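# Move the alphabetically first lettered box into the door tote

## Task

Find the box in this office whose top letter is earliest in the alphabet and place it, alone, inside the tote near the door so that no part of it sticks out past the tote's rim; the robot must not tip over or finish leaning.

## Robot and tools

ROBOT. A Hello Robot Stretch 3 with one arm: a two-wheeled base (0.33 m long, 0.34 m wide, rounded rear) that spins about a point midway between the drive wheels, 0.05 m back from the front edge. A lift carries the arm up and down a mast; the arm telescopes out to the robot's RIGHT, so reaching further forward means driving the base. With the arm in and the wrist folded, the robot sweeps a 0.28 m radius circle when turning; an unfolded level wrist reaches past it. The base cannot strafe.

FRAMES. Base frame: origin on the floor between the drive wheels, x forward, y left, z up, metres. hand_pose is reported in it, located where the closed fingertips meet; with all wrist joints at zero its x axis points up, y back along the arm toward the mast, z toward the rear. Odometry frame = base frame at scene start; base_odometry counts wheel rotation only (slip shows as travel), heading in rad, left positive, range -3.142 to 3.142.

TOOL move. One action per call. Either give "base" and/or "joints" (plus optional "speeds", "pace", "contact_limits"), or give "servos": "reboot" by itself. "cameras" (list of head_camera, nav_camera, wrist_camera, or all; empty list = no images; omitted = all) and "blocking" are not part of the action. An empty move just reports state and images.
- base: an object with exactly one key, a relative offset from where the base last reported itself (or its current spot if a move was still running). translate_m: metres straight ahead (negative = backward), -3 to 3. rotate_rad: in-place turn, left positive, -6.4 to 6.4.
- joints: absolute targets keyed by name, each a single number: lift_m 0 to 1.1 (m); arm_m 0 to 0.52 (m extension); wrist_yaw_rad -1.345 to 4.42 (0 along the arm, positive toward the front; 3.0 folds over the base); wrist_pitch_rad -1.57 to 0.451 (0 level, negative tips fingers down); wrist_roll_rad -2.911 to 2.918 (0 = fingers side by side, level); gripper_m -0.089 to 0.179 (larger is more open; tip gap is about 0.007 less near closed, 0.025 less fully open); head_pan_rad -3.953 to 1.73 (0 ahead, positive left, -1.57 looks along the arm); head_tilt_rad -1.53 to 0.419 (negative down). Done tolerances: lift/arm/gripper 0.004, yaw/roll 0.02, pitch 0.05, head 0.1.
- pace: "default" or "max". speeds: per-key top speed in place of pace, not above max. Default/max: translate 0.12/0.30 m/s, rotate 0.76/1.90 rad/s, lift 0.11/0.15 m/s, arm 0.14/0.40 m/s. The base is capped at 0.10 m/s and 0.63 rad/s unless lift_m < 0.30, arm_m < 0.03 and wrist_yaw_rad > 2.54 together.
- contact_limits: arm_m takes a motor_effort percent (1 to 100; drawing in trips at the negative value); lift_m takes {"down": n, "up": n}, 1 to 100, a force above free motion (below about 12 may trip spuriously; defaults 32-47 down, 21-36 up); translate_m and rotate_rad take a wheel-effort percent and only apply to that base move. Put each limit only in the same call as its motion.
- blocking: true/omitted waits until everything rests; false returns in about 0.5 s while motion continues. A new move overrides only the joints/base it names. Actions end after about 14 s (time_out).
Unknown keys make a call invalid; out-of-range values get it refused, and a refusal or an uncommanded stop cancels your later move/wait/finished_scene calls in that reply.

OTHER TOOLS. wait(seconds 0 to 10, cameras) just observes, returning early once moves settle. stop(cameras) brakes all running motions; braked parts hold and may keep pressing. zoom_image(camera, region [x0,y0,x1,y1] pixels from the top-left, at most 504x504) enlarges part of that camera's latest image. finished_scene(scene = current scene number) ends the scene irrevocably; the goal must hold with the robot idle.

RESULTS. move line: "done" or the worst status. base_status/joint_status: done, moving, off_target (rested short, may still push), contact_stop (that joint goes slack until re-commanded), time_out, torque_fault (wrist/head servo off; send servos reboot). on_its_own lists unprompted behaviour; "held at" is a target, not a reading. motor_effort: percent, positive toward larger values, peak in brackets; wrist pitch maxes near 45, roll near 72; positive wheel effort drives forward. base_tilt in degrees (forward/right positive, ~4 degree bias). turned_by_wheels vs turned_by_imu: trust IMU if they differ by over 0.15 rad. lidar_m: 12 sectors of 30 degrees, first straight ahead, counter-clockwise (4th left, 7th behind, 10th right), plane 0.17 m up, 0.15-12 m; "-" = nothing or too close; misses glass, thin legs; sector 5 and parts of 6, 9, 10 may be self-blocked. wrist_depth_mm (45-1000) and head_depth_mm (280-4000): 7x7 median depths from top-left, "-" when unreadable. "pictures" names image order.

CAMERAS. head_camera and nav_camera move with the head. head_camera images are rotated: turn a quarter clockwise to view upright; nav_camera a quarter counterclockwise. wrist_camera rides on the gripper.

GRIPPING. Close to a value below the object's width to hold (smaller squeezes more); open to at least 0.05 over its width to release. Readings do not confirm a grasp; resend if a heavy item slips.

CAUTIONS. Before folding or unfolding the wrist, have lift_m 0.32-0.95, pitch -0.4, roll near 0; folded, lift can go to 0.25. With yaw below -0.4, keep pitch at -0.5 or lower. Wrist, head and (without a limit) base never contact-stop, and prolonged strain faults servos. Pushing on something rigid with the gripper above about 0.45 m, or driving while holding/hooking something fixed, can tip the robot; if tilt appears, back the gripper off. Use a low lift down limit when lowering onto things. Avoid drops, releasing moving objects, slams and hard pushes. Objects may occasionally be nudged by outside forces. Thinking consumes scene time and a running move keeps going meanwhile.

Each tool is called after "Emit:" as name(argument=value, ...) on one line, values as JSON.

## Session

Emit:
move()

Scene clock: 0.00 s.
base_odometry: x=+0.000 y=+0.000 heading=+0.000
turned_by_wheels: +0.000
turned_by_imu: +0.000
base_tilt: forward=+1.0 right=-0.1
lidar_m: 0.80 1.67 1.61 1.34 1.00 0.97 1.01 1.40 1.53 1.06 0.79 0.77
head_depth_mm: 723 721 721 719 718 715 717 / 769 768 768 764 764 763 762 / 821 821 819 818 816 815 815 / 884 878 876 874 879 872 871 / 948 944 944 942 942 938 935 / 2044 2152 2141 2178 2210 2205 2170 / 1930 1918 1938 1945 1954 1974 1973
base_status: not commanded
joint_positions: lift_m=+0.444 arm_m=+0.002 wrist_yaw_rad=+3.097 wrist_pitch_rad=-0.467 wrist_roll_rad=+0.000 gripper_m=+0.037 head_pan_rad=+0.000 head_tilt_rad=-0.002
joint_status: not commanded
measured_speeds: all 0
motor_effort: left_wheel=-0.3 right_wheel=+1.7 lift_m=+27.5 arm_m=-9.1 wrist_yaw_rad=+0.9 wrist_pitch_rad=+2.5 wrist_roll_rad=+0.7 gripper_m=-0.2 head_pan_rad=+0.6 head_tilt_rad=+6.0
hand_pose: x=-0.0114 y=+0.0710 z=+0.4454 quat_wxyz=(+0.179, +0.691, +0.148, +0.684) (m; base frame)
wrist_depth_mm: - - 146 - - - - / - - 158 - - - - / - - 172 - - - - / - 920 190 - - - - / 809 785 204 798 813 819 789 / 676 667 128 638 654 695 687 / 581 593 283 580 571 592 588
pictures: head_camera (sideways), nav_camera (sideways), wrist_camera
Images, in order (width x height): head_camera 896x504, nav_camera 672x504, wrist_camera 644x364.

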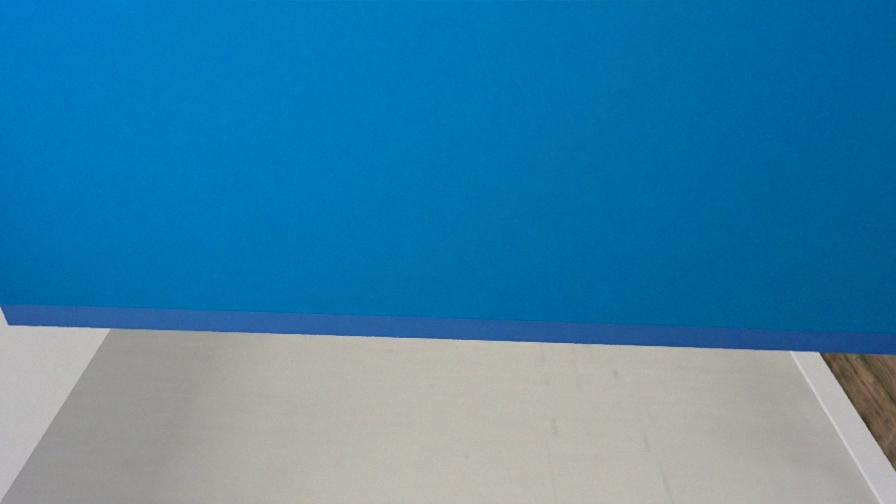

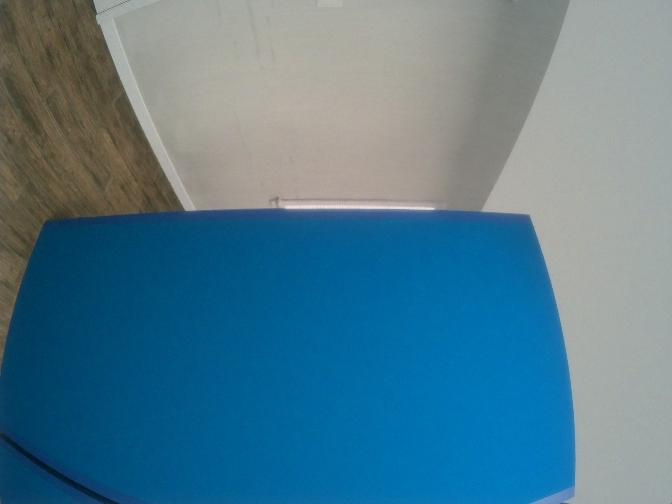

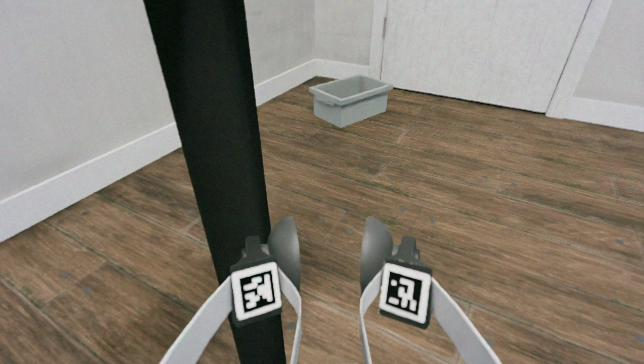

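Emit:
move(joints={"head_pan_rad": 1.57, "head_tilt_rad": -0.4}, cameras=["head_camera", "nav_camera"])

Emit:
move(joints={"head_pan_rad": 0.7, "head_tilt_rad": -0.4}, cameras=["head_camera", "nav_camera"])

Emit:
move(joints={"head_pan_rad": -0.8, "head_tilt_rad": -0.5}, cameras=["head_camera", "nav_camera"])

Emit:
move(joints={"head_pan_rad": -1.7, "head_tilt_rad": -0.5}, cameras=["head_camera", "nav_camera"])

Emit:
move(joints={"head_pan_rad": -2.8, "head_tilt_rad": -0.5}, cameras=["head_camera", "nav_camera"])

Scene clock: 6.87 s.
move: done
base_odometry: x=+0.000 y=+0.000 heading=+0.000
turned_by_wheels: +0.000
turned_by_imu: +0.001
base_tilt: forward=+0.8 right=+0.0
lidar_m: 0.80 1.67 1.60 1.34 1.00 0.96 1.01 1.40 1.53 1.06 0.79 0.76
head_depth_mm: 1433 1509 1594 1681 1788 1786 1445 / 1531 1616 1710 1820 1957 1709 1455 / 1586 1686 1805 1950 2107 1709 1436 / 1392 1498 1613 1756 1902 1769 1440 / 1241 1320 1409 1522 1643 1692 1451 / 1124 1180 1259 1336 1419 1540 1433 / 1027 1072 1131 1197 1277 1366 1409
base_status: not commanded
joint_positions: lift_m=+0.444 arm_m=+0.002 wrist_yaw_rad=+3.097 wrist_pitch_rad=-0.467 wrist_roll_rad=+0.000 gripper_m=+0.037 head_pan_rad=+1.602 head_tilt_rad=-0.399
joint_status: all done
measured_speeds: all 0
motor_effort: left_wheel=-0.3(0.6) right_wheel=+1.9(2.6) lift_m=+30.6(30.6) arm_m=-20.5(20.5) wrist_yaw_rad=+0.6(1.2) wrist_pitch_rad=+2.3(2.7) wrist_roll_rad=+0.8(0.9) gripper_m=-0.2(1.2) head_pan_rad=-0.4(5.2) head_tilt_rad=-2.4(5.7)
hand_pose: x=-0.0114 y=+0.0710 z=+0.4454 quat_wxyz=(+0.179, +0.691, +0.148, +0.684) (m; base frame)
wrist_depth_mm: - - 147 - - - - / - - 158 - - - - / - - 172 - - - - / - 920 190 - - - - / 797 801 205 787 801 804 784 / 676 682 128 638 654 679 674 / 576 603 282 587 571 593 582
pictures: head_camera (sideways), nav_camera (sideways)
Images, in order (width x height): head_camera 896x504, nav_camera 672x504.

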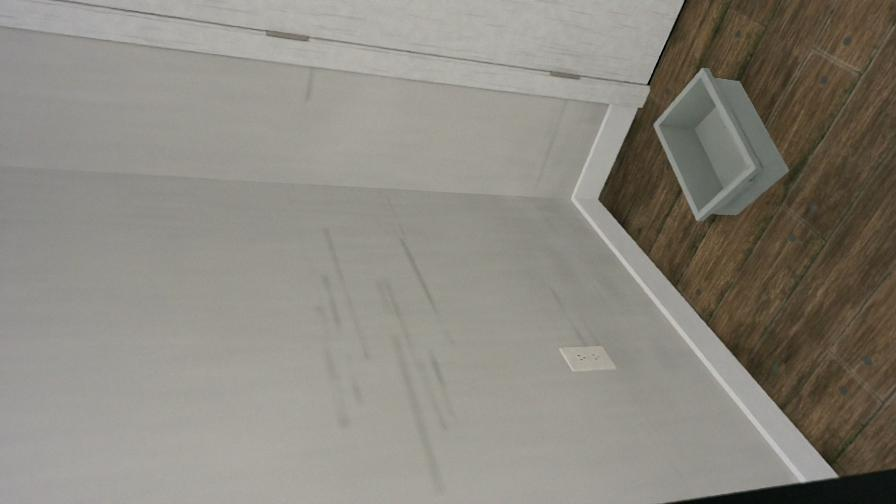

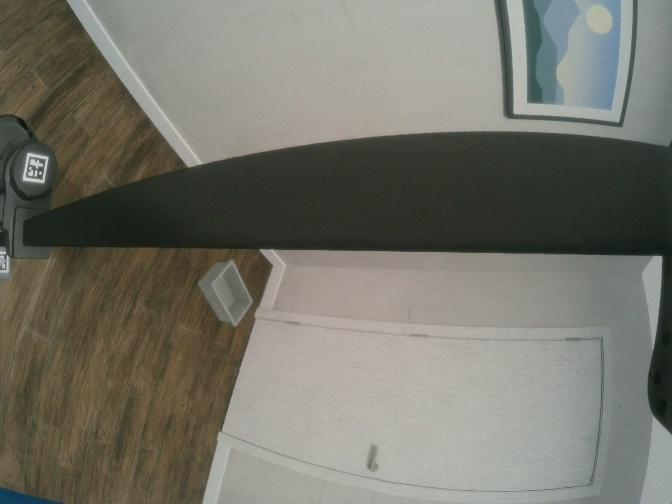

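Scene clock: 7.90 s.
move: done
base_odometry: x=+0.000 y=+0.000 heading=+0.000
turned_by_wheels: +0.000
turned_by_imu: +0.000
base_tilt: forward=+1.0 right=-0.1
lidar_m: 0.80 1.67 1.60 1.34 1.00 0.96 1.01 1.40 1.53 1.06 0.79 0.76
head_depth_mm: 1552 1689 1824 1963 2117 1762 1450 / 1500 1623 1752 1904 2066 1772 1442 / 1471 1567 1704 1848 2026 1772 1445 / 1434 1532 1650 1774 1949 1762 1433 / 1390 1499 1604 1735 1872 1767 1444 / 1354 1436 1535 1661 1797 1770 1434 / 1329 1406 1501 1624 1751 1767 1426
base_status: not commanded
joint_positions: lift_m=+0.444 arm_m=+0.002 wrist_yaw_rad=+3.097 wrist_pitch_rad=-0.467 wrist_roll_rad=+0.000 gripper_m=+0.037 head_pan_rad=+0.698 head_tilt_rad=-0.400
joint_status: all done
measured_speeds: all 0
motor_effort: left_wheel=-0.3(0.6) right_wheel=+2.2(2.7) lift_m=+30.6(30.8) arm_m=-20.4(20.8) wrist_yaw_rad=+0.5(1.4) wrist_pitch_rad=+2.4(2.8) wrist_roll_rad=+1.1(1.1) gripper_m=-0.5(1.0) head_pan_rad=-3.0(5.8) head_tilt_rad=-2.0(3.8)
hand_pose: x=-0.0114 y=+0.0710 z=+0.4454 quat_wxyz=(+0.179, +0.691, +0.148, +0.684) (m; base frame)
wrist_depth_mm: - - 146 - - - - / - - 158 - - - - / - - 172 - - - - / - 949 189 - - - - / 803 806 204 795 789 811 793 / 673 676 127 629 648 676 682 / 582 591 282 588 575 588 586
pictures: head_camera (sideways), nav_camera (sideways)
Images, in order (width x height): head_camera 896x504, nav_camera 672x504.

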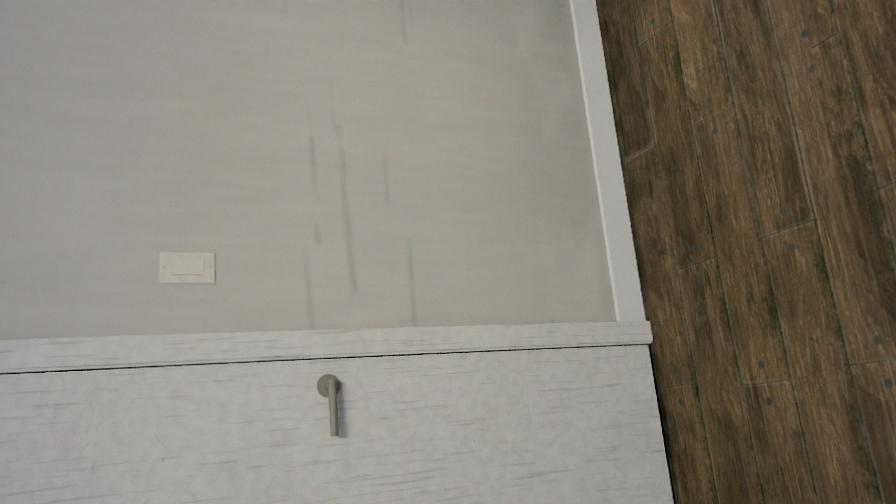

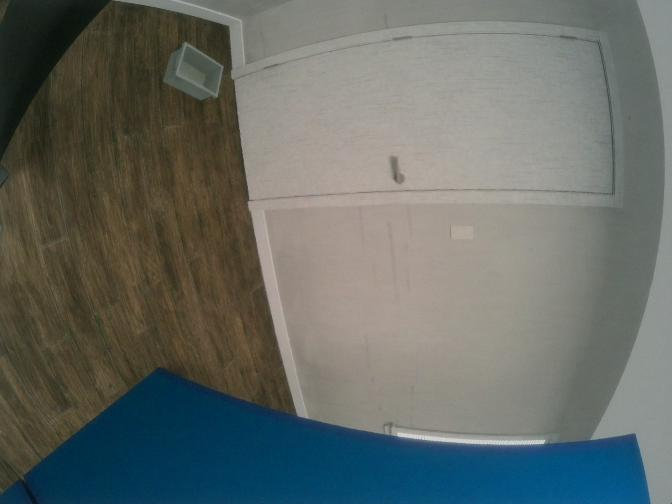

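Scene clock: 9.10 s.
move: done
base_odometry: x=+0.000 y=+0.000 heading=+0.000
turned_by_wheels: +0.000
turned_by_imu: +0.000
base_tilt: forward=+0.9 right=-0.1
lidar_m: 0.80 1.68 1.60 1.34 1.00 0.96 1.01 1.40 1.53 1.06 0.79 0.77
head_depth_mm: 684 750 823 914 1039 1188 1306 / 668 729 803 892 1006 1143 1289 / 666 727 791 880 976 1134 1260 / 640 700 761 845 941 1062 1230 / 632 683 746 818 917 1032 1189 / 617 669 727 800 891 1001 1144 / 608 653 713 781 865 970 1105
base_status: not commanded
joint_positions: lift_m=+0.444 arm_m=+0.002 wrist_yaw_rad=+3.097 wrist_pitch_rad=-0.467 wrist_roll_rad=+0.000 gripper_m=+0.037 head_pan_rad=-0.835 head_tilt_rad=-0.501
joint_status: all done
measured_speeds: all 0
motor_effort: left_wheel=-0.3(0.6) right_wheel=+1.6(2.8) lift_m=+30.3(30.9) arm_m=-20.4(20.8) wrist_yaw_rad=+0.7(1.2) wrist_pitch_rad=+2.4(2.7) wrist_roll_rad=+0.7(1.1) gripper_m=+0.2(1.0) head_pan_rad=+0.2(5.2) head_tilt_rad=-2.6(5.0)
hand_pose: x=-0.0114 y=+0.0710 z=+0.4454 quat_wxyz=(+0.179, +0.691, +0.148, +0.684) (m; base frame)
wrist_depth_mm: - - 147 - - - - / - - 158 - - - - / - - 173 - - - - / - 921 189 - - - - / 822 794 205 791 820 785 790 / 684 684 127 643 654 683 669 / 580 602 282 585 572 589 575
pictures: head_camera (sideways), nav_camera (sideways)
Images, in order (width x height): head_camera 896x504, nav_camera 672x504.

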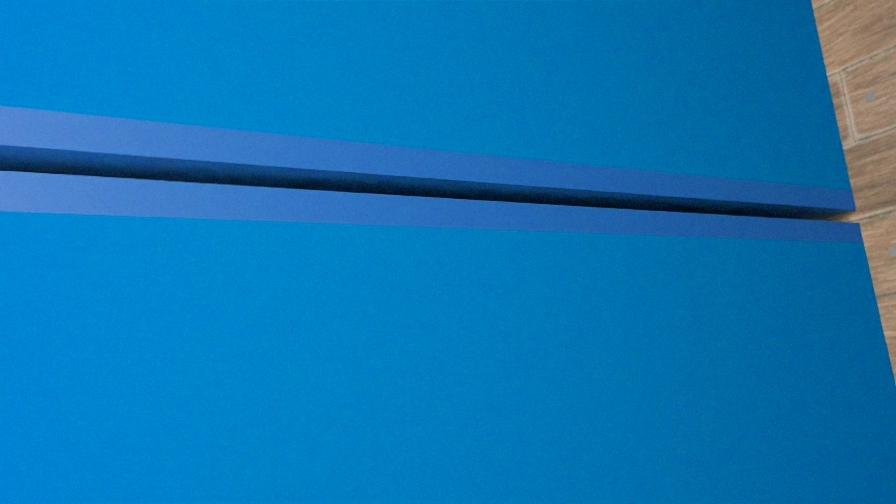

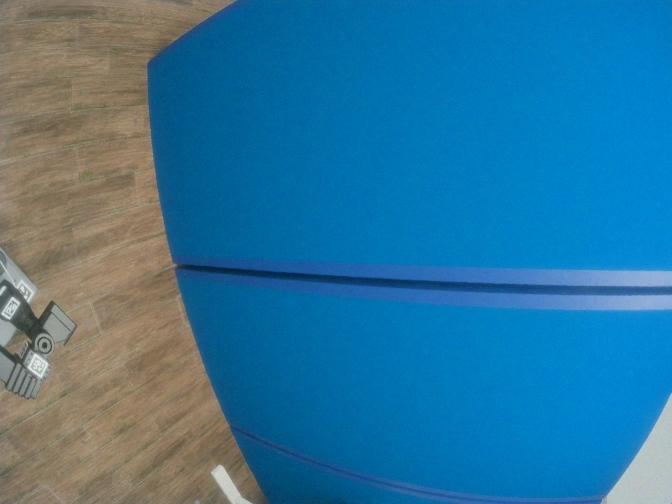

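Scene clock: 10.10 s.
move: done
base_odometry: x=+0.000 y=+0.000 heading=+0.000
turned_by_wheels: +0.000
turned_by_imu: +0.000
base_tilt: forward=+1.1 right=-0.1
lidar_m: 0.80 1.67 1.60 1.34 1.00 0.97 1.01 1.40 1.53 1.06 0.79 0.76
head_depth_mm: 1787 1881 2090 1784 2008 1617 1347 / 1880 1958 2172 2323 2002 1607 1342 / 1875 1956 1854 2329 1987 1599 1337 / 1499 1629 1745 2013 1990 1600 1343 / 1268 1353 1469 1589 1759 1596 1328 / 1096 1170 1241 1338 1447 1512 1331 / 965 1015 1073 1141 1237 1313 1308
base_status: not commanded
joint_positions: lift_m=+0.444 arm_m=+0.002 wrist_yaw_rad=+3.097 wrist_pitch_rad=-0.467 wrist_roll_rad=+0.000 gripper_m=+0.037 head_pan_rad=-1.735 head_tilt_rad=-0.501
joint_status: all done
measured_speeds: all 0
motor_effort: left_wheel=-0.5(0.6) right_wheel=+2.3(2.7) lift_m=+30.7(30.7) arm_m=-20.3(20.7) wrist_yaw_rad=+1.0(1.2) wrist_pitch_rad=+2.4(2.7) wrist_roll_rad=+0.8(1.1) gripper_m=+0.1(1.2) head_pan_rad=+1.3(5.5) head_tilt_rad=-1.0(4.8)
hand_pose: x=-0.0114 y=+0.0710 z=+0.4454 quat_wxyz=(+0.179, +0.691, +0.148, +0.684) (m; base frame)
wrist_depth_mm: - - 146 - - - - / - - 158 - - - - / - - 173 - - - - / - 953 189 - - - - / 807 807 204 808 780 815 796 / 674 675 127 632 654 678 685 / 585 610 281 590 566 581 582
pictures: head_camera (sideways), nav_camera (sideways)
Images, in order (width x height): head_camera 896x504, nav_camera 672x504.

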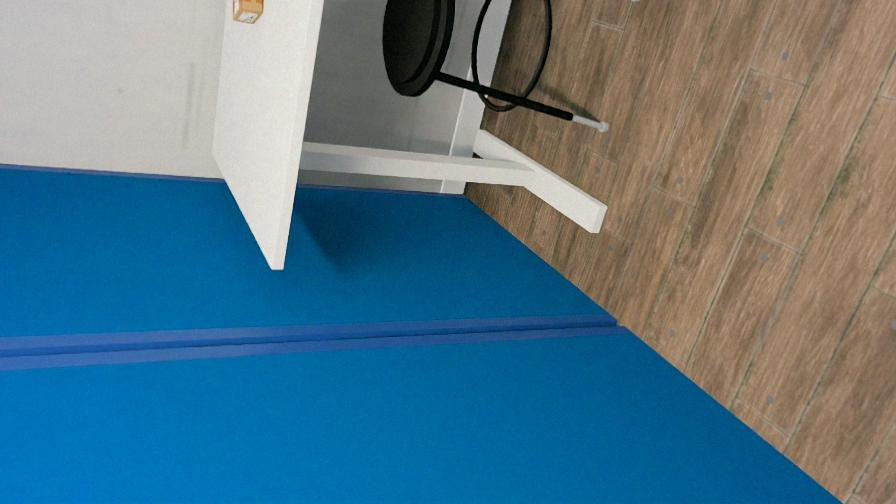

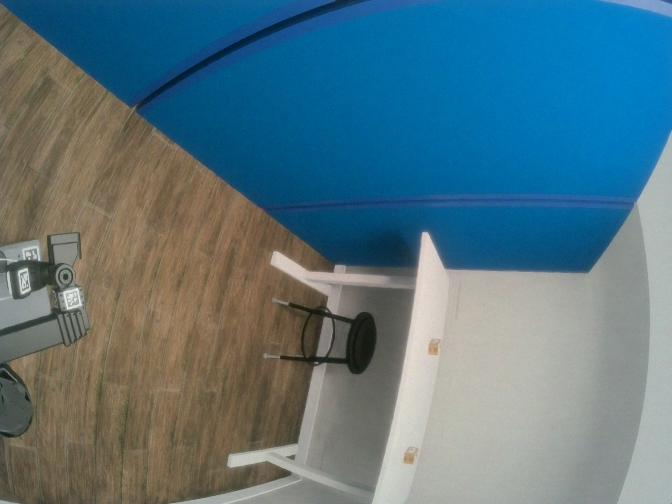

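Scene clock: 11.17 s.
move: done
base_odometry: x=+0.000 y=+0.000 heading=+0.000
turned_by_wheels: +0.000
turned_by_imu: +0.000
base_tilt: forward=+0.9 right=-0.2
lidar_m: 0.80 1.68 1.60 1.34 1.00 0.97 1.01 1.40 1.53 1.06 0.79 0.76
head_depth_mm: 1002 1060 1127 1202 1278 1385 1348 / 1101 1167 1243 1347 1445 1536 1343 / 1215 1298 1390 1518 1668 1616 1341 / 1351 1461 1618 1779 1867 1586 1340 / 1530 1667 1847 2064 1977 1593 1344 / 1776 1928 2172 2359 1968 1586 1338 / 1925 2015 1839 2341 2007 1586 1341
base_status: not commanded
joint_positions: lift_m=+0.444 arm_m=+0.002 wrist_yaw_rad=+3.097 wrist_pitch_rad=-0.467 wrist_roll_rad=+0.000 gripper_m=+0.037 head_pan_rad=-2.839 head_tilt_rad=-0.501
joint_status: all done
measured_speeds: all 0
motor_effort: left_wheel=-0.3(0.6) right_wheel=+2.5(2.7) lift_m=+30.5(30.8) arm_m=-20.0(20.6) wrist_yaw_rad=+0.6(1.1) wrist_pitch_rad=+2.6(2.8) wrist_roll_rad=+0.7(1.1) gripper_m=-1.4(1.4) head_pan_rad=+1.9(5.1) head_tilt_rad=-1.4(3.2)
hand_pose: x=-0.0114 y=+0.0710 z=+0.4454 quat_wxyz=(+0.179, +0.691, +0.148, +0.684) (m; base frame)
wrist_depth_mm: - - 147 - - - - / - - 158 - - - - / - - 172 - - - - / - 947 189 - - - - / 788 802 205 802 781 789 812 / 671 684 127 641 659 677 691 / 577 593 283 586 573 587 586
pictures: head_camera (sideways), nav_camera (sideways)
Images, in order (width x height): head_camera 896x504, nav_camera 672x504.

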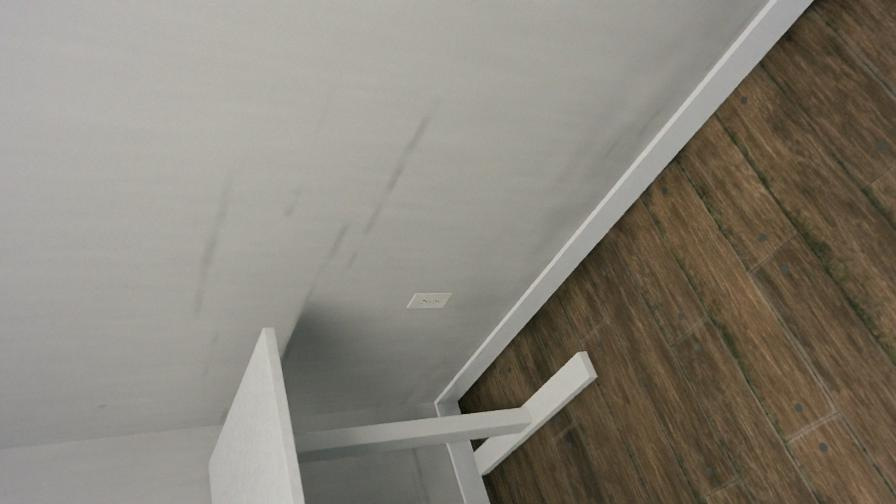

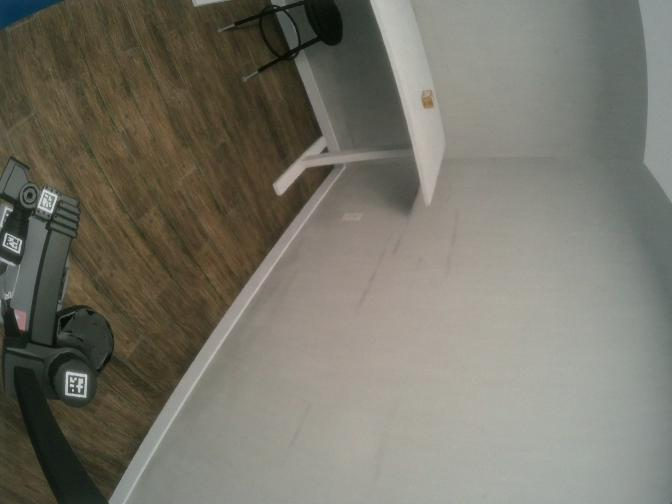

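Emit:
move(joints={"head_pan_rad": -2.15, "head_tilt_rad": -0.4}, cameras=["head_camera", "nav_camera"])

Emit:
zoom_image(camera="nav_camera", region=[350, 150, 550, 350])

Scene clock: 27.27 s.
move: done
base_odometry: x=+0.000 y=+0.000 heading=+0.000
turned_by_wheels: +0.000
turned_by_imu: +0.001
base_tilt: forward=+0.9 right=+0.0
lidar_m: 0.80 1.67 1.60 1.34 1.00 0.97 1.01 1.40 1.53 1.06 0.79 0.76
head_depth_mm: 1812 1933 1617 2247 2299 1792 1446 / 1829 1939 1769 2290 2328 1770 1451 / 1830 1948 1747 2271 2268 1762 1454 / 1844 1974 1728 2209 2223 1753 1434 / 1846 1978 1679 2217 2164 1750 1436 / 1867 1985 1797 2295 2097 1757 1439 / 1877 1992 1881 2074 2113 1748 1431
base_status: not commanded
joint_positions: lift_m=+0.444 arm_m=+0.002 wrist_yaw_rad=+3.097 wrist_pitch_rad=-0.467 wrist_roll_rad=+0.000 gripper_m=+0.037 head_pan_rad=-2.134 head_tilt_rad=-0.402
joint_status: all done
measured_speeds: all 0
motor_effort: left_wheel=-0.5(0.6) right_wheel=+2.3(2.7) lift_m=+30.1(30.5) arm_m=-19.5(20.3) wrist_yaw_rad=+0.5(1.5) wrist_pitch_rad=+2.4(2.9) wrist_roll_rad=+0.8(1.1) gripper_m=-0.6(1.0) head_pan_rad=+1.7(4.3) head_tilt_rad=+3.7(6.0)
hand_pose: x=-0.0114 y=+0.0710 z=+0.4454 quat_wxyz=(+0.179, +0.691, +0.148, +0.684) (m; base frame)
wrist_depth_mm: - - 146 - - - - / - - 158 - - - - / - - 173 - - - - / - 943 191 - - - - / 787 792 205 809 808 802 803 / 678 683 127 638 654 672 670 / 579 600 282 594 573 590 593
pictures: head_camera (sideways), nav_camera (sideways)
Images, in order (width x height): head_camera 896x504, nav_camera 672x504.

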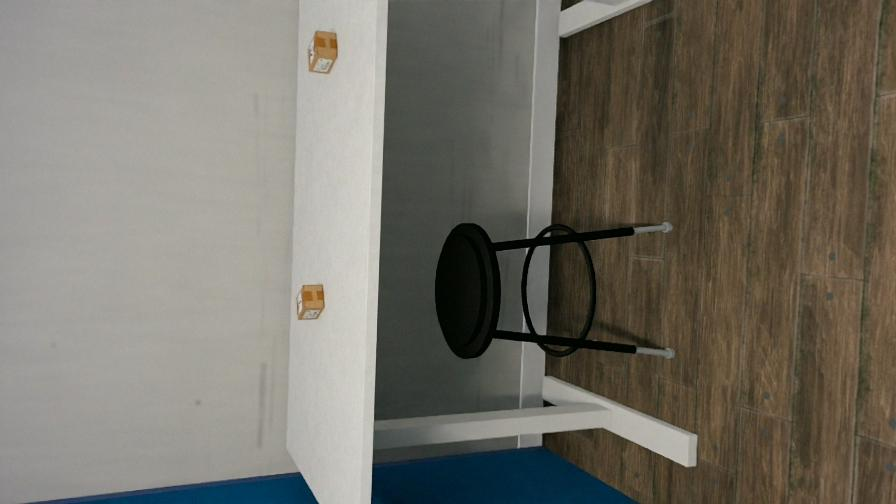

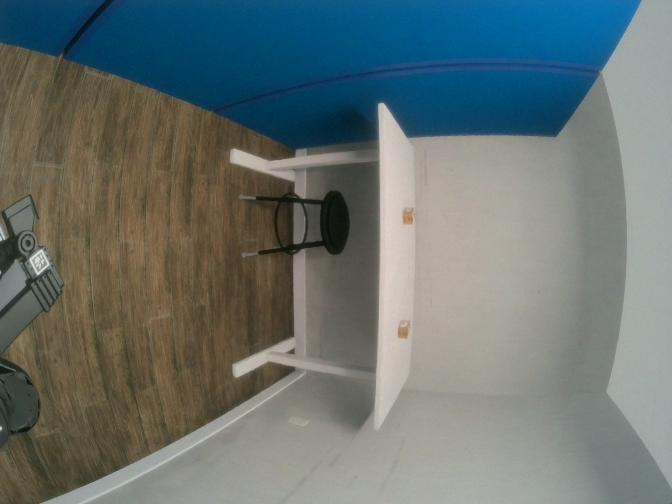

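Scaled by 2.520 from the camera's 672x504 image, which has a finer 792x594 frame.

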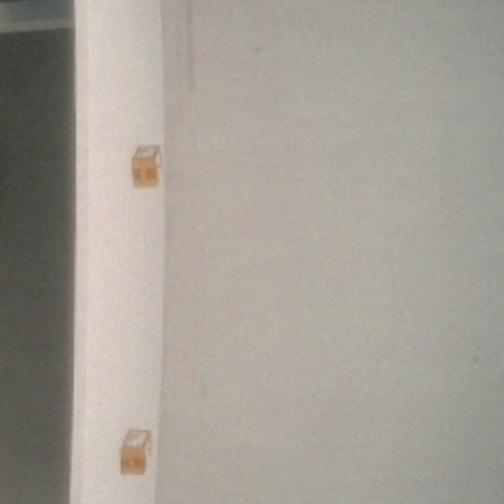

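Emit:
zoom_image(camera="head_camera", region=[290, 20, 350, 80])

Emit:
zoom_image(camera="head_camera", region=[280, 270, 340, 330])

Scaled by 8.400 from the camera's 896x504 image, which has a finer 1280x720 frame.

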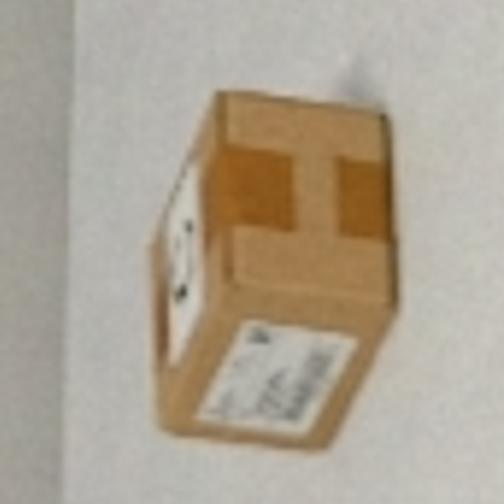

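Scaled by 8.400 from the camera's 896x504 image, which has a finer 1280x720 frame.

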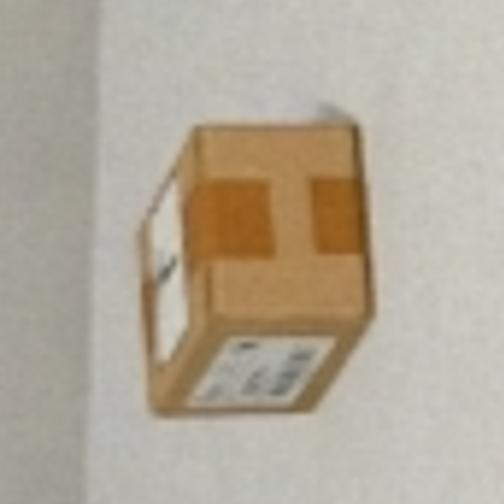

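Emit:
move(joints={"lift_m": 0.28, "head_pan_rad": 0.0, "head_tilt_rad": -0.4}, base={"rotate_rad": -2.12}, cameras=["head_camera", "nav_camera"])

Emit:
move(base={"translate_m": 0.6}, pace="max", cameras=["head_camera", "nav_camera"])

Scene clock: 98.23 s.
move: done
base_odometry: x=+0.000 y=+0.000 heading=-2.119
turned_by_wheels: -2.119
turned_by_imu: -2.111
base_tilt: forward=+0.9 right=-0.1
lidar_m: 1.53 1.07 0.79 0.77 0.80 1.68 1.61 1.35 1.00 0.96 1.00 1.39
head_depth_mm: 1791 1923 1612 2206 2319 1789 1459 / 1806 1922 1772 2241 2321 1775 1443 / 1820 1928 1744 2243 2299 1773 1441 / 1840 1978 1671 1866 2176 1764 1434 / 1873 1972 1717 2236 2175 1770 1427 / 1878 1998 1720 2277 2124 1752 1443 / 1853 1930 1791 2021 2040 1756 1429
base_status: done
joint_positions: lift_m=+0.280 arm_m=+0.002 wrist_yaw_rad=+3.097 wrist_pitch_rad=-0.468 wrist_roll_rad=+0.000 gripper_m=+0.037 head_pan_rad=+0.003 head_tilt_rad=-0.399
joint_status: all done
measured_speeds: all 0
motor_effort: left_wheel=+11.7(15.9) right_wheel=-10.3(13.9) lift_m=+21.3(28.4) arm_m=-20.2(20.7) wrist_yaw_rad=+1.0(1.5) wrist_pitch_rad=+2.6(3.0) wrist_roll_rad=+0.8(1.1) gripper_m=-0.5(1.5) head_pan_rad=-3.0(5.1) head_tilt_rad=+2.6(5.8)
hand_pose: x=-0.0114 y=+0.0709 z=+0.2816 quat_wxyz=(+0.180, +0.691, +0.149, +0.684) (m; base frame)
wrist_depth_mm: 737 - 142 - 749 - - / - - 156 - 807 - - / 859 822 172 865 835 833 872 / 705 700 190 699 707 698 702 / 575 578 205 587 578 570 574 / 486 487 127 279 472 490 490 / 266 264 252 259 267 423 424
pictures: head_camera (sideways), nav_camera (sideways)
Images, in order (width x height): head_camera 896x504, nav_camera 672x504.

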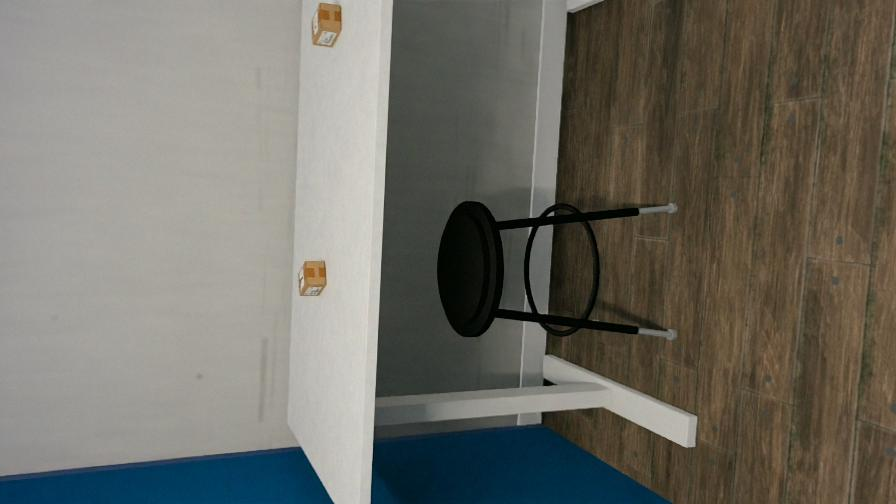

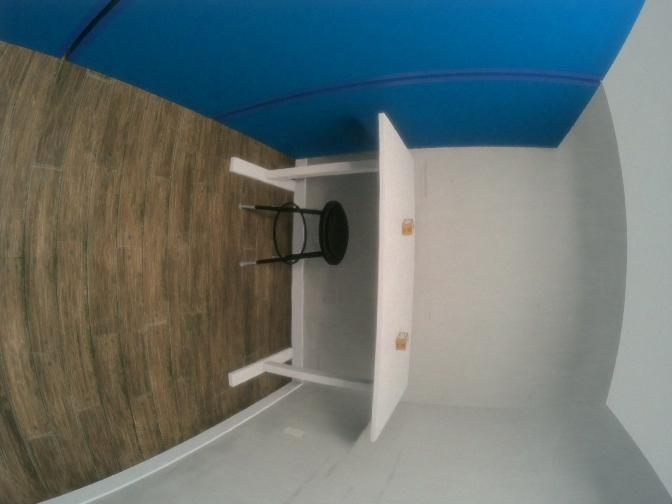

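Scene clock: 101.53 s.
move: done
base_odometry: x=-0.313 y=-0.512 heading=-2.119
turned_by_wheels: +0.000
turned_by_imu: +0.000
base_tilt: forward=+1.2 right=-0.3
lidar_m: 0.94 0.95 0.78 0.76 0.79 1.09 2.20 1.36 1.01 0.98 1.02 1.29
head_depth_mm: 1282 1361 1461 1016 1719 1770 1442 / 1292 1394 1441 1006 1726 1776 1440 / 1308 1396 1466 1005 1740 1776 1450 / 1312 1405 1469 1004 1204 1608 1365 / 1331 1417 1494 995 1247 1646 1409 / 1331 1436 1503 990 1756 1662 1413 / 1340 1433 1512 984 1412 1454 1424
base_status: done
joint_positions: lift_m=+0.280 arm_m=+0.002 wrist_yaw_rad=+3.097 wrist_pitch_rad=-0.468 wrist_roll_rad=+0.000 gripper_m=+0.037 head_pan_rad=+0.000 head_tilt_rad=-0.399
joint_status: not commanded
measured_speeds: all 0
motor_effort: left_wheel=+4.4(20.9) right_wheel=+0.2(7.2) lift_m=+22.0(22.5) arm_m=-19.4(20.4) wrist_yaw_rad=+0.3(1.5) wrist_pitch_rad=+3.0(3.0) wrist_roll_rad=+0.8(1.0) gripper_m=-1.2(1.4) head_pan_rad=-3.2(4.3) head_tilt_rad=+2.6(3.0)
hand_pose: x=-0.0114 y=+0.0709 z=+0.2816 quat_wxyz=(+0.180, +0.691, +0.149, +0.684) (m; base frame)
wrist_depth_mm: - - 143 - - - 733 / - - 156 - - - 788 / - - 171 854 861 863 842 / 704 706 189 698 701 717 698 / 570 569 204 579 573 578 572 / 481 485 128 283 474 487 486 / 264 265 252 261 268 423 423
pictures: head_camera (sideways), nav_camera (sideways)
Images, in order (width x height): head_camera 896x504, nav_camera 672x504.

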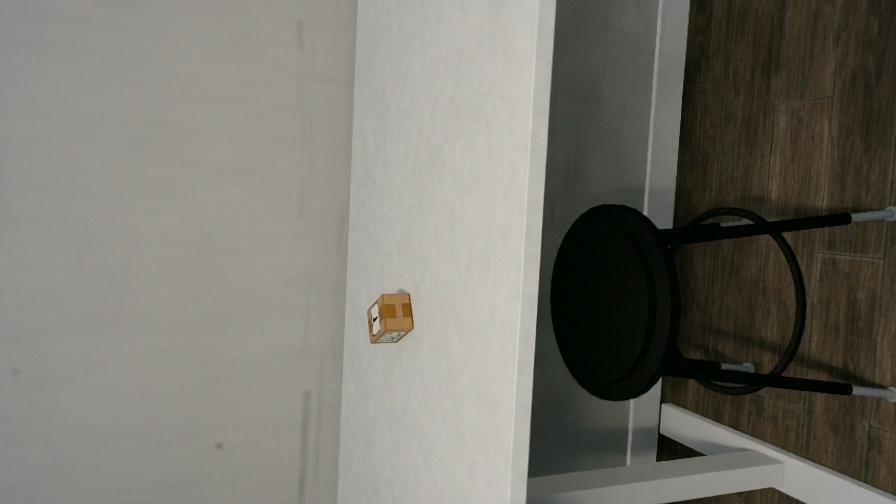

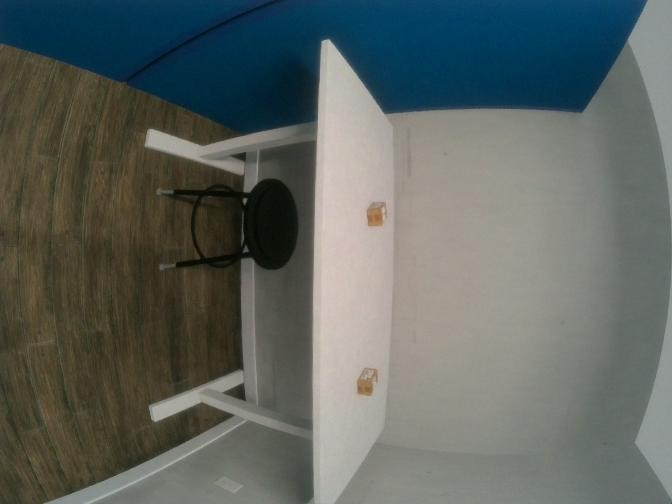

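Emit:
zoom_image(camera="head_camera", region=[355, 285, 425, 355])

Emit:
move(joints={"head_pan_rad": -0.5, "head_tilt_rad": -0.4}, cameras=["head_camera"])

Scaled by 7.200 from the camera's 896x504 image, which has a finer 1280x720 frame.

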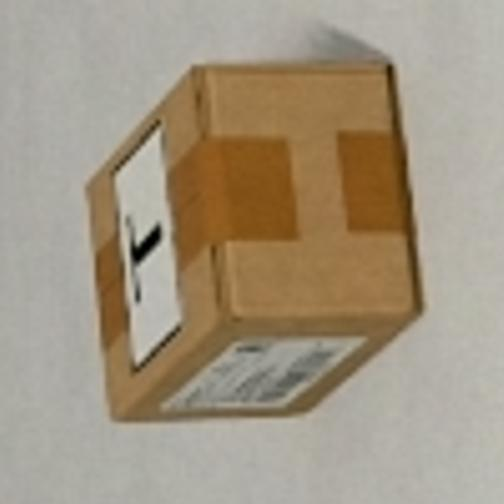

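Scene clock: 105.23 s.
move: done
base_odometry: x=-0.313 y=-0.512 heading=-2.119
turned_by_wheels: +0.000
turned_by_imu: +0.001
base_tilt: forward=+0.8 right=-0.1
lidar_m: 0.94 0.95 0.78 0.76 0.79 1.09 2.20 1.36 1.01 0.98 1.02 1.29
head_depth_mm: 1265 1307 1363 1313 1476 1552 1451 / 1440 1496 1538 1148 1728 1709 1418 / 1509 1614 1689 1071 1542 1638 1448 / 1437 1542 1578 997 1931 1766 1436 / 1394 1478 1557 996 1852 1763 1430 / 1323 1411 1481 999 1768 1758 1438 / 1287 1358 1429 984 1681 1746 1433
base_status: not commanded
joint_positions: lift_m=+0.280 arm_m=+0.002 wrist_yaw_rad=+3.097 wrist_pitch_rad=-0.468 wrist_roll_rad=+0.000 gripper_m=+0.037 head_pan_rad=-0.513 head_tilt_rad=-0.399
joint_status: all done
measured_speeds: all 0
motor_effort: left_wheel=+4.3(4.5) right_wheel=+0.4(0.7) lift_m=+23.1(23.4) arm_m=-18.0(18.7) wrist_yaw_rad=+1.0(1.4) wrist_pitch_rad=+2.6(2.9) wrist_roll_rad=+0.9(0.9) gripper_m=+0.2(0.8) head_pan_rad=-2.1(5.6) head_tilt_rad=+0.3(2.7)
hand_pose: x=-0.0114 y=+0.0709 z=+0.2816 quat_wxyz=(+0.180, +0.691, +0.149, +0.684) (m; base frame)
wrist_depth_mm: - - 143 - - - 721 / - - 156 - - - 787 / - - 171 847 849 835 835 / 707 691 190 717 704 705 703 / 572 568 205 575 577 573 580 / 489 486 128 283 467 490 487 / 266 264 252 258 267 419 418
pictures: head_camera (sideways)
Images, in order (width x height): head_camera 896x504.

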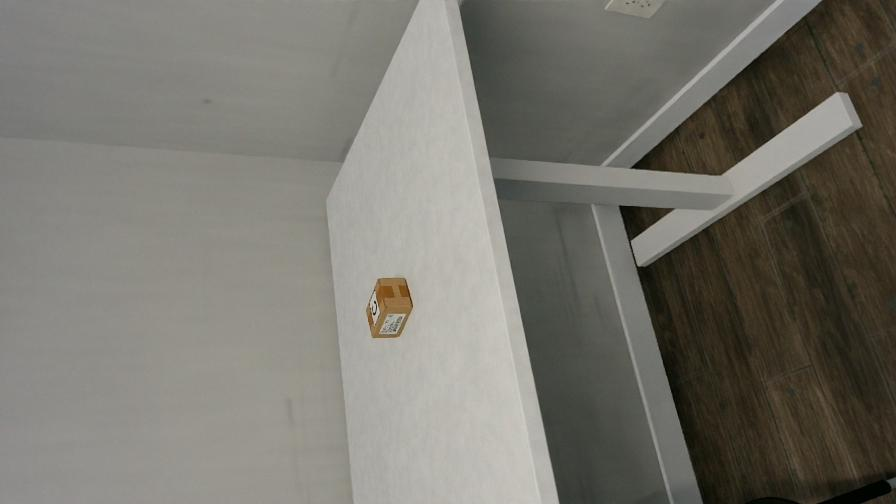

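Emit:
zoom_image(camera="head_camera", region=[355, 270, 425, 340])

Scaled by 7.200 from the camera's 896x504 image, which has a finer 1280x720 frame.

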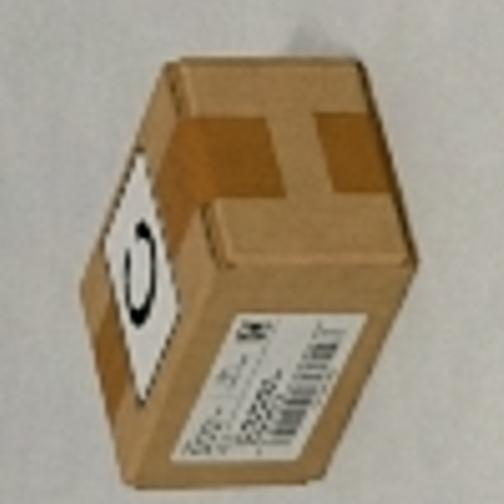

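Emit:
move(base={"translate_m": 0.27}, pace="max", joints={"head_pan_rad": -0.75, "head_tilt_rad": -0.5}, cameras=["head_camera"])

Emit:
zoom_image(camera="head_camera", region=[340, 180, 440, 280])

Emit:
move(joints={"head_pan_rad": 0.0, "head_tilt_rad": -0.5}, cameras=["head_camera"])

Emit:
zoom_image(camera="head_camera", region=[340, 280, 440, 380])

Scene clock: 118.07 s.
move: done
base_odometry: x=-0.453 y=-0.742 heading=-2.119
turned_by_wheels: +0.000
turned_by_imu: +0.000
base_tilt: forward=+1.0 right=-0.2
lidar_m: 0.67 0.70 0.77 0.75 0.78 1.08 2.46 1.37 1.01 0.98 1.02 1.07
head_depth_mm: 998 1052 1113 1166 1290 1392 1366 / 1092 1160 1215 903 1441 1505 1340 / 1202 1289 1287 853 1646 1588 1336 / 1331 1435 1208 808 1375 1516 1340 / 1274 1391 1205 805 1744 1596 1338 / 1206 1299 1193 804 650 1599 1330 / 1135 1218 1193 800 605 1579 1330
base_status: done
joint_positions: lift_m=+0.280 arm_m=+0.002 wrist_yaw_rad=+3.097 wrist_pitch_rad=-0.468 wrist_roll_rad=+0.000 gripper_m=+0.037 head_pan_rad=-0.750 head_tilt_rad=-0.499
joint_status: all done
measured_speeds: all 0
motor_effort: left_wheel=+6.1(18.6) right_wheel=-2.5(11.0) lift_m=+24.8(25.1) arm_m=-16.9(17.8) wrist_yaw_rad=+1.0(1.4) wrist_pitch_rad=+2.6(3.0) wrist_roll_rad=+0.9(1.1) gripper_m=-0.7(1.2) head_pan_rad=-3.3(4.7) head_tilt_rad=-3.9(4.3)
hand_pose: x=-0.0114 y=+0.0709 z=+0.2816 quat_wxyz=(+0.180, +0.691, +0.149, +0.684) (m; base frame)
wrist_depth_mm: 708 - 143 - 716 722 - / 771 - 156 - 794 781 - / 811 820 171 854 830 824 847 / 713 710 190 710 708 697 642 / 577 574 205 576 574 570 577 / 486 484 127 281 474 480 488 / 265 264 251 258 268 424 422
pictures: head_camera (sideways)
Images, in order (width x height): head_camera 896x504.

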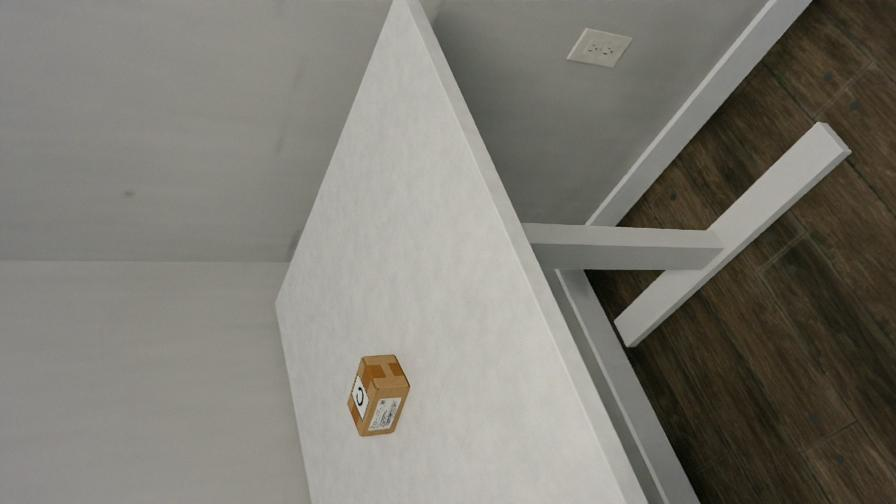

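Scaled by 5.040 from the camera's 896x504 image, which has a finer 1280x720 frame.

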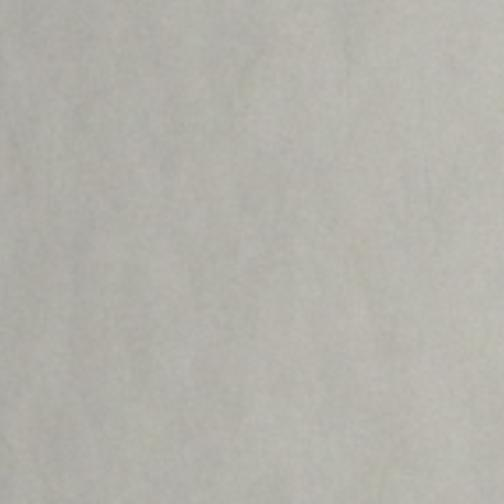

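Scene clock: 119.03 s.
move: done
base_odometry: x=-0.453 y=-0.742 heading=-2.119
turned_by_wheels: +0.000
turned_by_imu: +0.000
base_tilt: forward=+1.0 right=-0.2
lidar_m: 0.67 0.70 0.78 0.75 0.78 1.09 2.46 1.37 1.01 0.98 1.02 1.07
head_depth_mm: 1045 1133 1189 816 611 1558 1342 / 1051 1147 1192 814 609 1601 1342 / 1066 1155 1199 812 609 1552 1346 / 1068 1158 1210 809 608 966 1282 / 1080 1178 1201 806 628 937 1333 / 1092 1185 1204 807 627 983 1269 / 1101 1201 1186 800 626 1557 1307
base_status: not commanded
joint_positions: lift_m=+0.280 arm_m=+0.002 wrist_yaw_rad=+3.097 wrist_pitch_rad=-0.468 wrist_roll_rad=+0.000 gripper_m=+0.037 head_pan_rad=+0.011 head_tilt_rad=-0.500
joint_status: all done
measured_speeds: all 0
motor_effort: left_wheel=+5.9(6.3) right_wheel=-1.9(2.8) lift_m=+25.1(25.1) arm_m=-16.5(17.2) wrist_yaw_rad=+0.8(1.2) wrist_pitch_rad=+2.7(3.0) wrist_roll_rad=+0.8(1.1) gripper_m=-0.6(0.8) head_pan_rad=+1.5(5.0) head_tilt_rad=-3.1(5.6)
hand_pose: x=-0.0114 y=+0.0709 z=+0.2816 quat_wxyz=(+0.180, +0.691, +0.149, +0.684) (m; base frame)
wrist_depth_mm: 698 - 143 - 712 710 - / 756 - 156 - 789 787 - / 831 809 171 861 843 831 859 / 698 714 189 709 710 712 654 / 576 575 204 578 581 567 565 / 485 485 128 282 480 484 489 / 266 265 252 258 267 419 423
pictures: head_camera (sideways)
Images, in order (width x height): head_camera 896x504.

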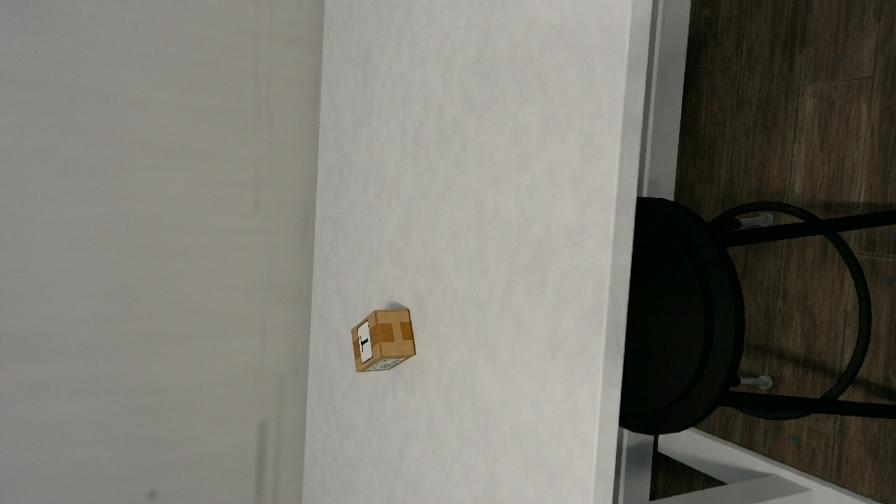

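Scaled by 5.040 from the camera's 896x504 image, which has a finer 1280x720 frame.

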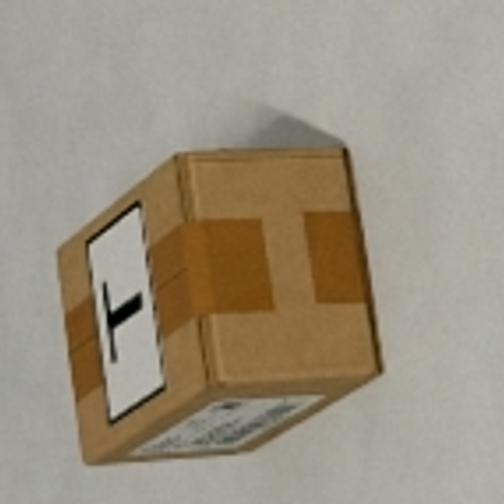

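Emit:
move(joints={"head_pan_rad": -0.75, "head_tilt_rad": -0.5}, cameras=["head_camera"])

Emit:
zoom_image(camera="head_camera", region=[335, 345, 435, 445])

Scene clock: 123.93 s.
move: done
base_odometry: x=-0.453 y=-0.742 heading=-2.119
turned_by_wheels: +0.000
turned_by_imu: +0.001
base_tilt: forward=+1.1 right=-0.2
lidar_m: 0.67 0.70 0.77 0.75 0.78 1.08 2.47 1.37 1.01 0.98 1.02 1.07
head_depth_mm: 984 1039 1106 1166 1268 1381 1341 / 1074 1142 1199 946 1428 1522 1346 / 1184 1265 1280 848 1620 1604 1327 / 1307 1418 1216 803 1368 1518 1338 / 1298 1404 1210 804 1800 1588 1329 / 1212 1306 1194 801 652 1590 1323 / 1143 1232 1185 800 621 1588 1337
base_status: not commanded
joint_positions: lift_m=+0.280 arm_m=+0.002 wrist_yaw_rad=+3.097 wrist_pitch_rad=-0.468 wrist_roll_rad=+0.000 gripper_m=+0.037 head_pan_rad=-0.768 head_tilt_rad=-0.500
joint_status: all done
measured_speeds: all 0
motor_effort: left_wheel=+6.1(6.3) right_wheel=-2.6(2.8) lift_m=+26.0(26.2) arm_m=-15.3(16.0) wrist_yaw_rad=+0.7(1.3) wrist_pitch_rad=+2.6(3.0) wrist_roll_rad=+1.1(1.1) gripper_m=+0.4(1.1) head_pan_rad=-1.5(5.7) head_tilt_rad=-2.7(5.6)
hand_pose: x=-0.0114 y=+0.0709 z=+0.2816 quat_wxyz=(+0.180, +0.691, +0.149, +0.684) (m; base frame)
wrist_depth_mm: 712 - 143 - 717 719 - / 752 - 155 - 801 767 - / 814 808 171 859 835 841 867 / 696 702 190 707 711 705 636 / 577 575 203 574 571 580 580 / 479 487 128 280 477 490 488 / 264 264 253 261 268 422 422
pictures: head_camera (sideways)
Images, in order (width x height): head_camera 896x504.

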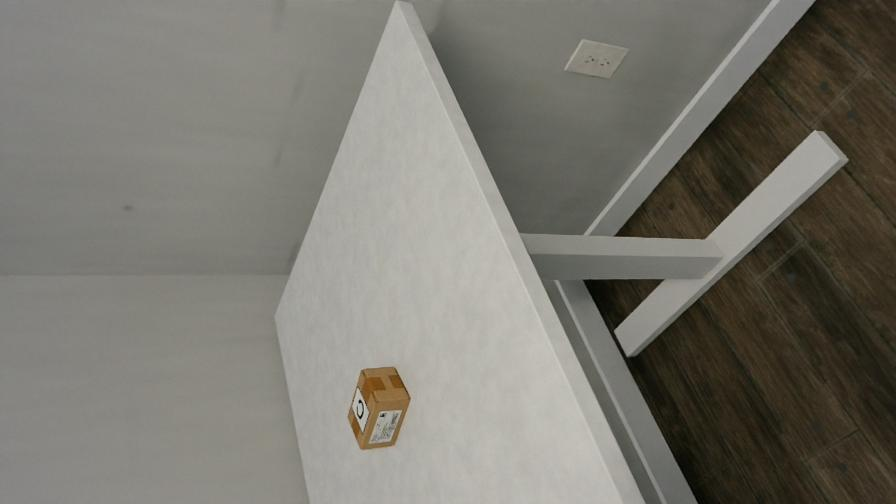

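Scaled by 5.040 from the camera's 896x504 image, which has a finer 1280x720 frame.

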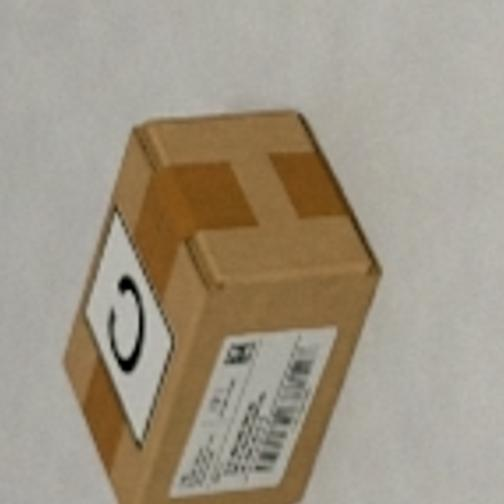

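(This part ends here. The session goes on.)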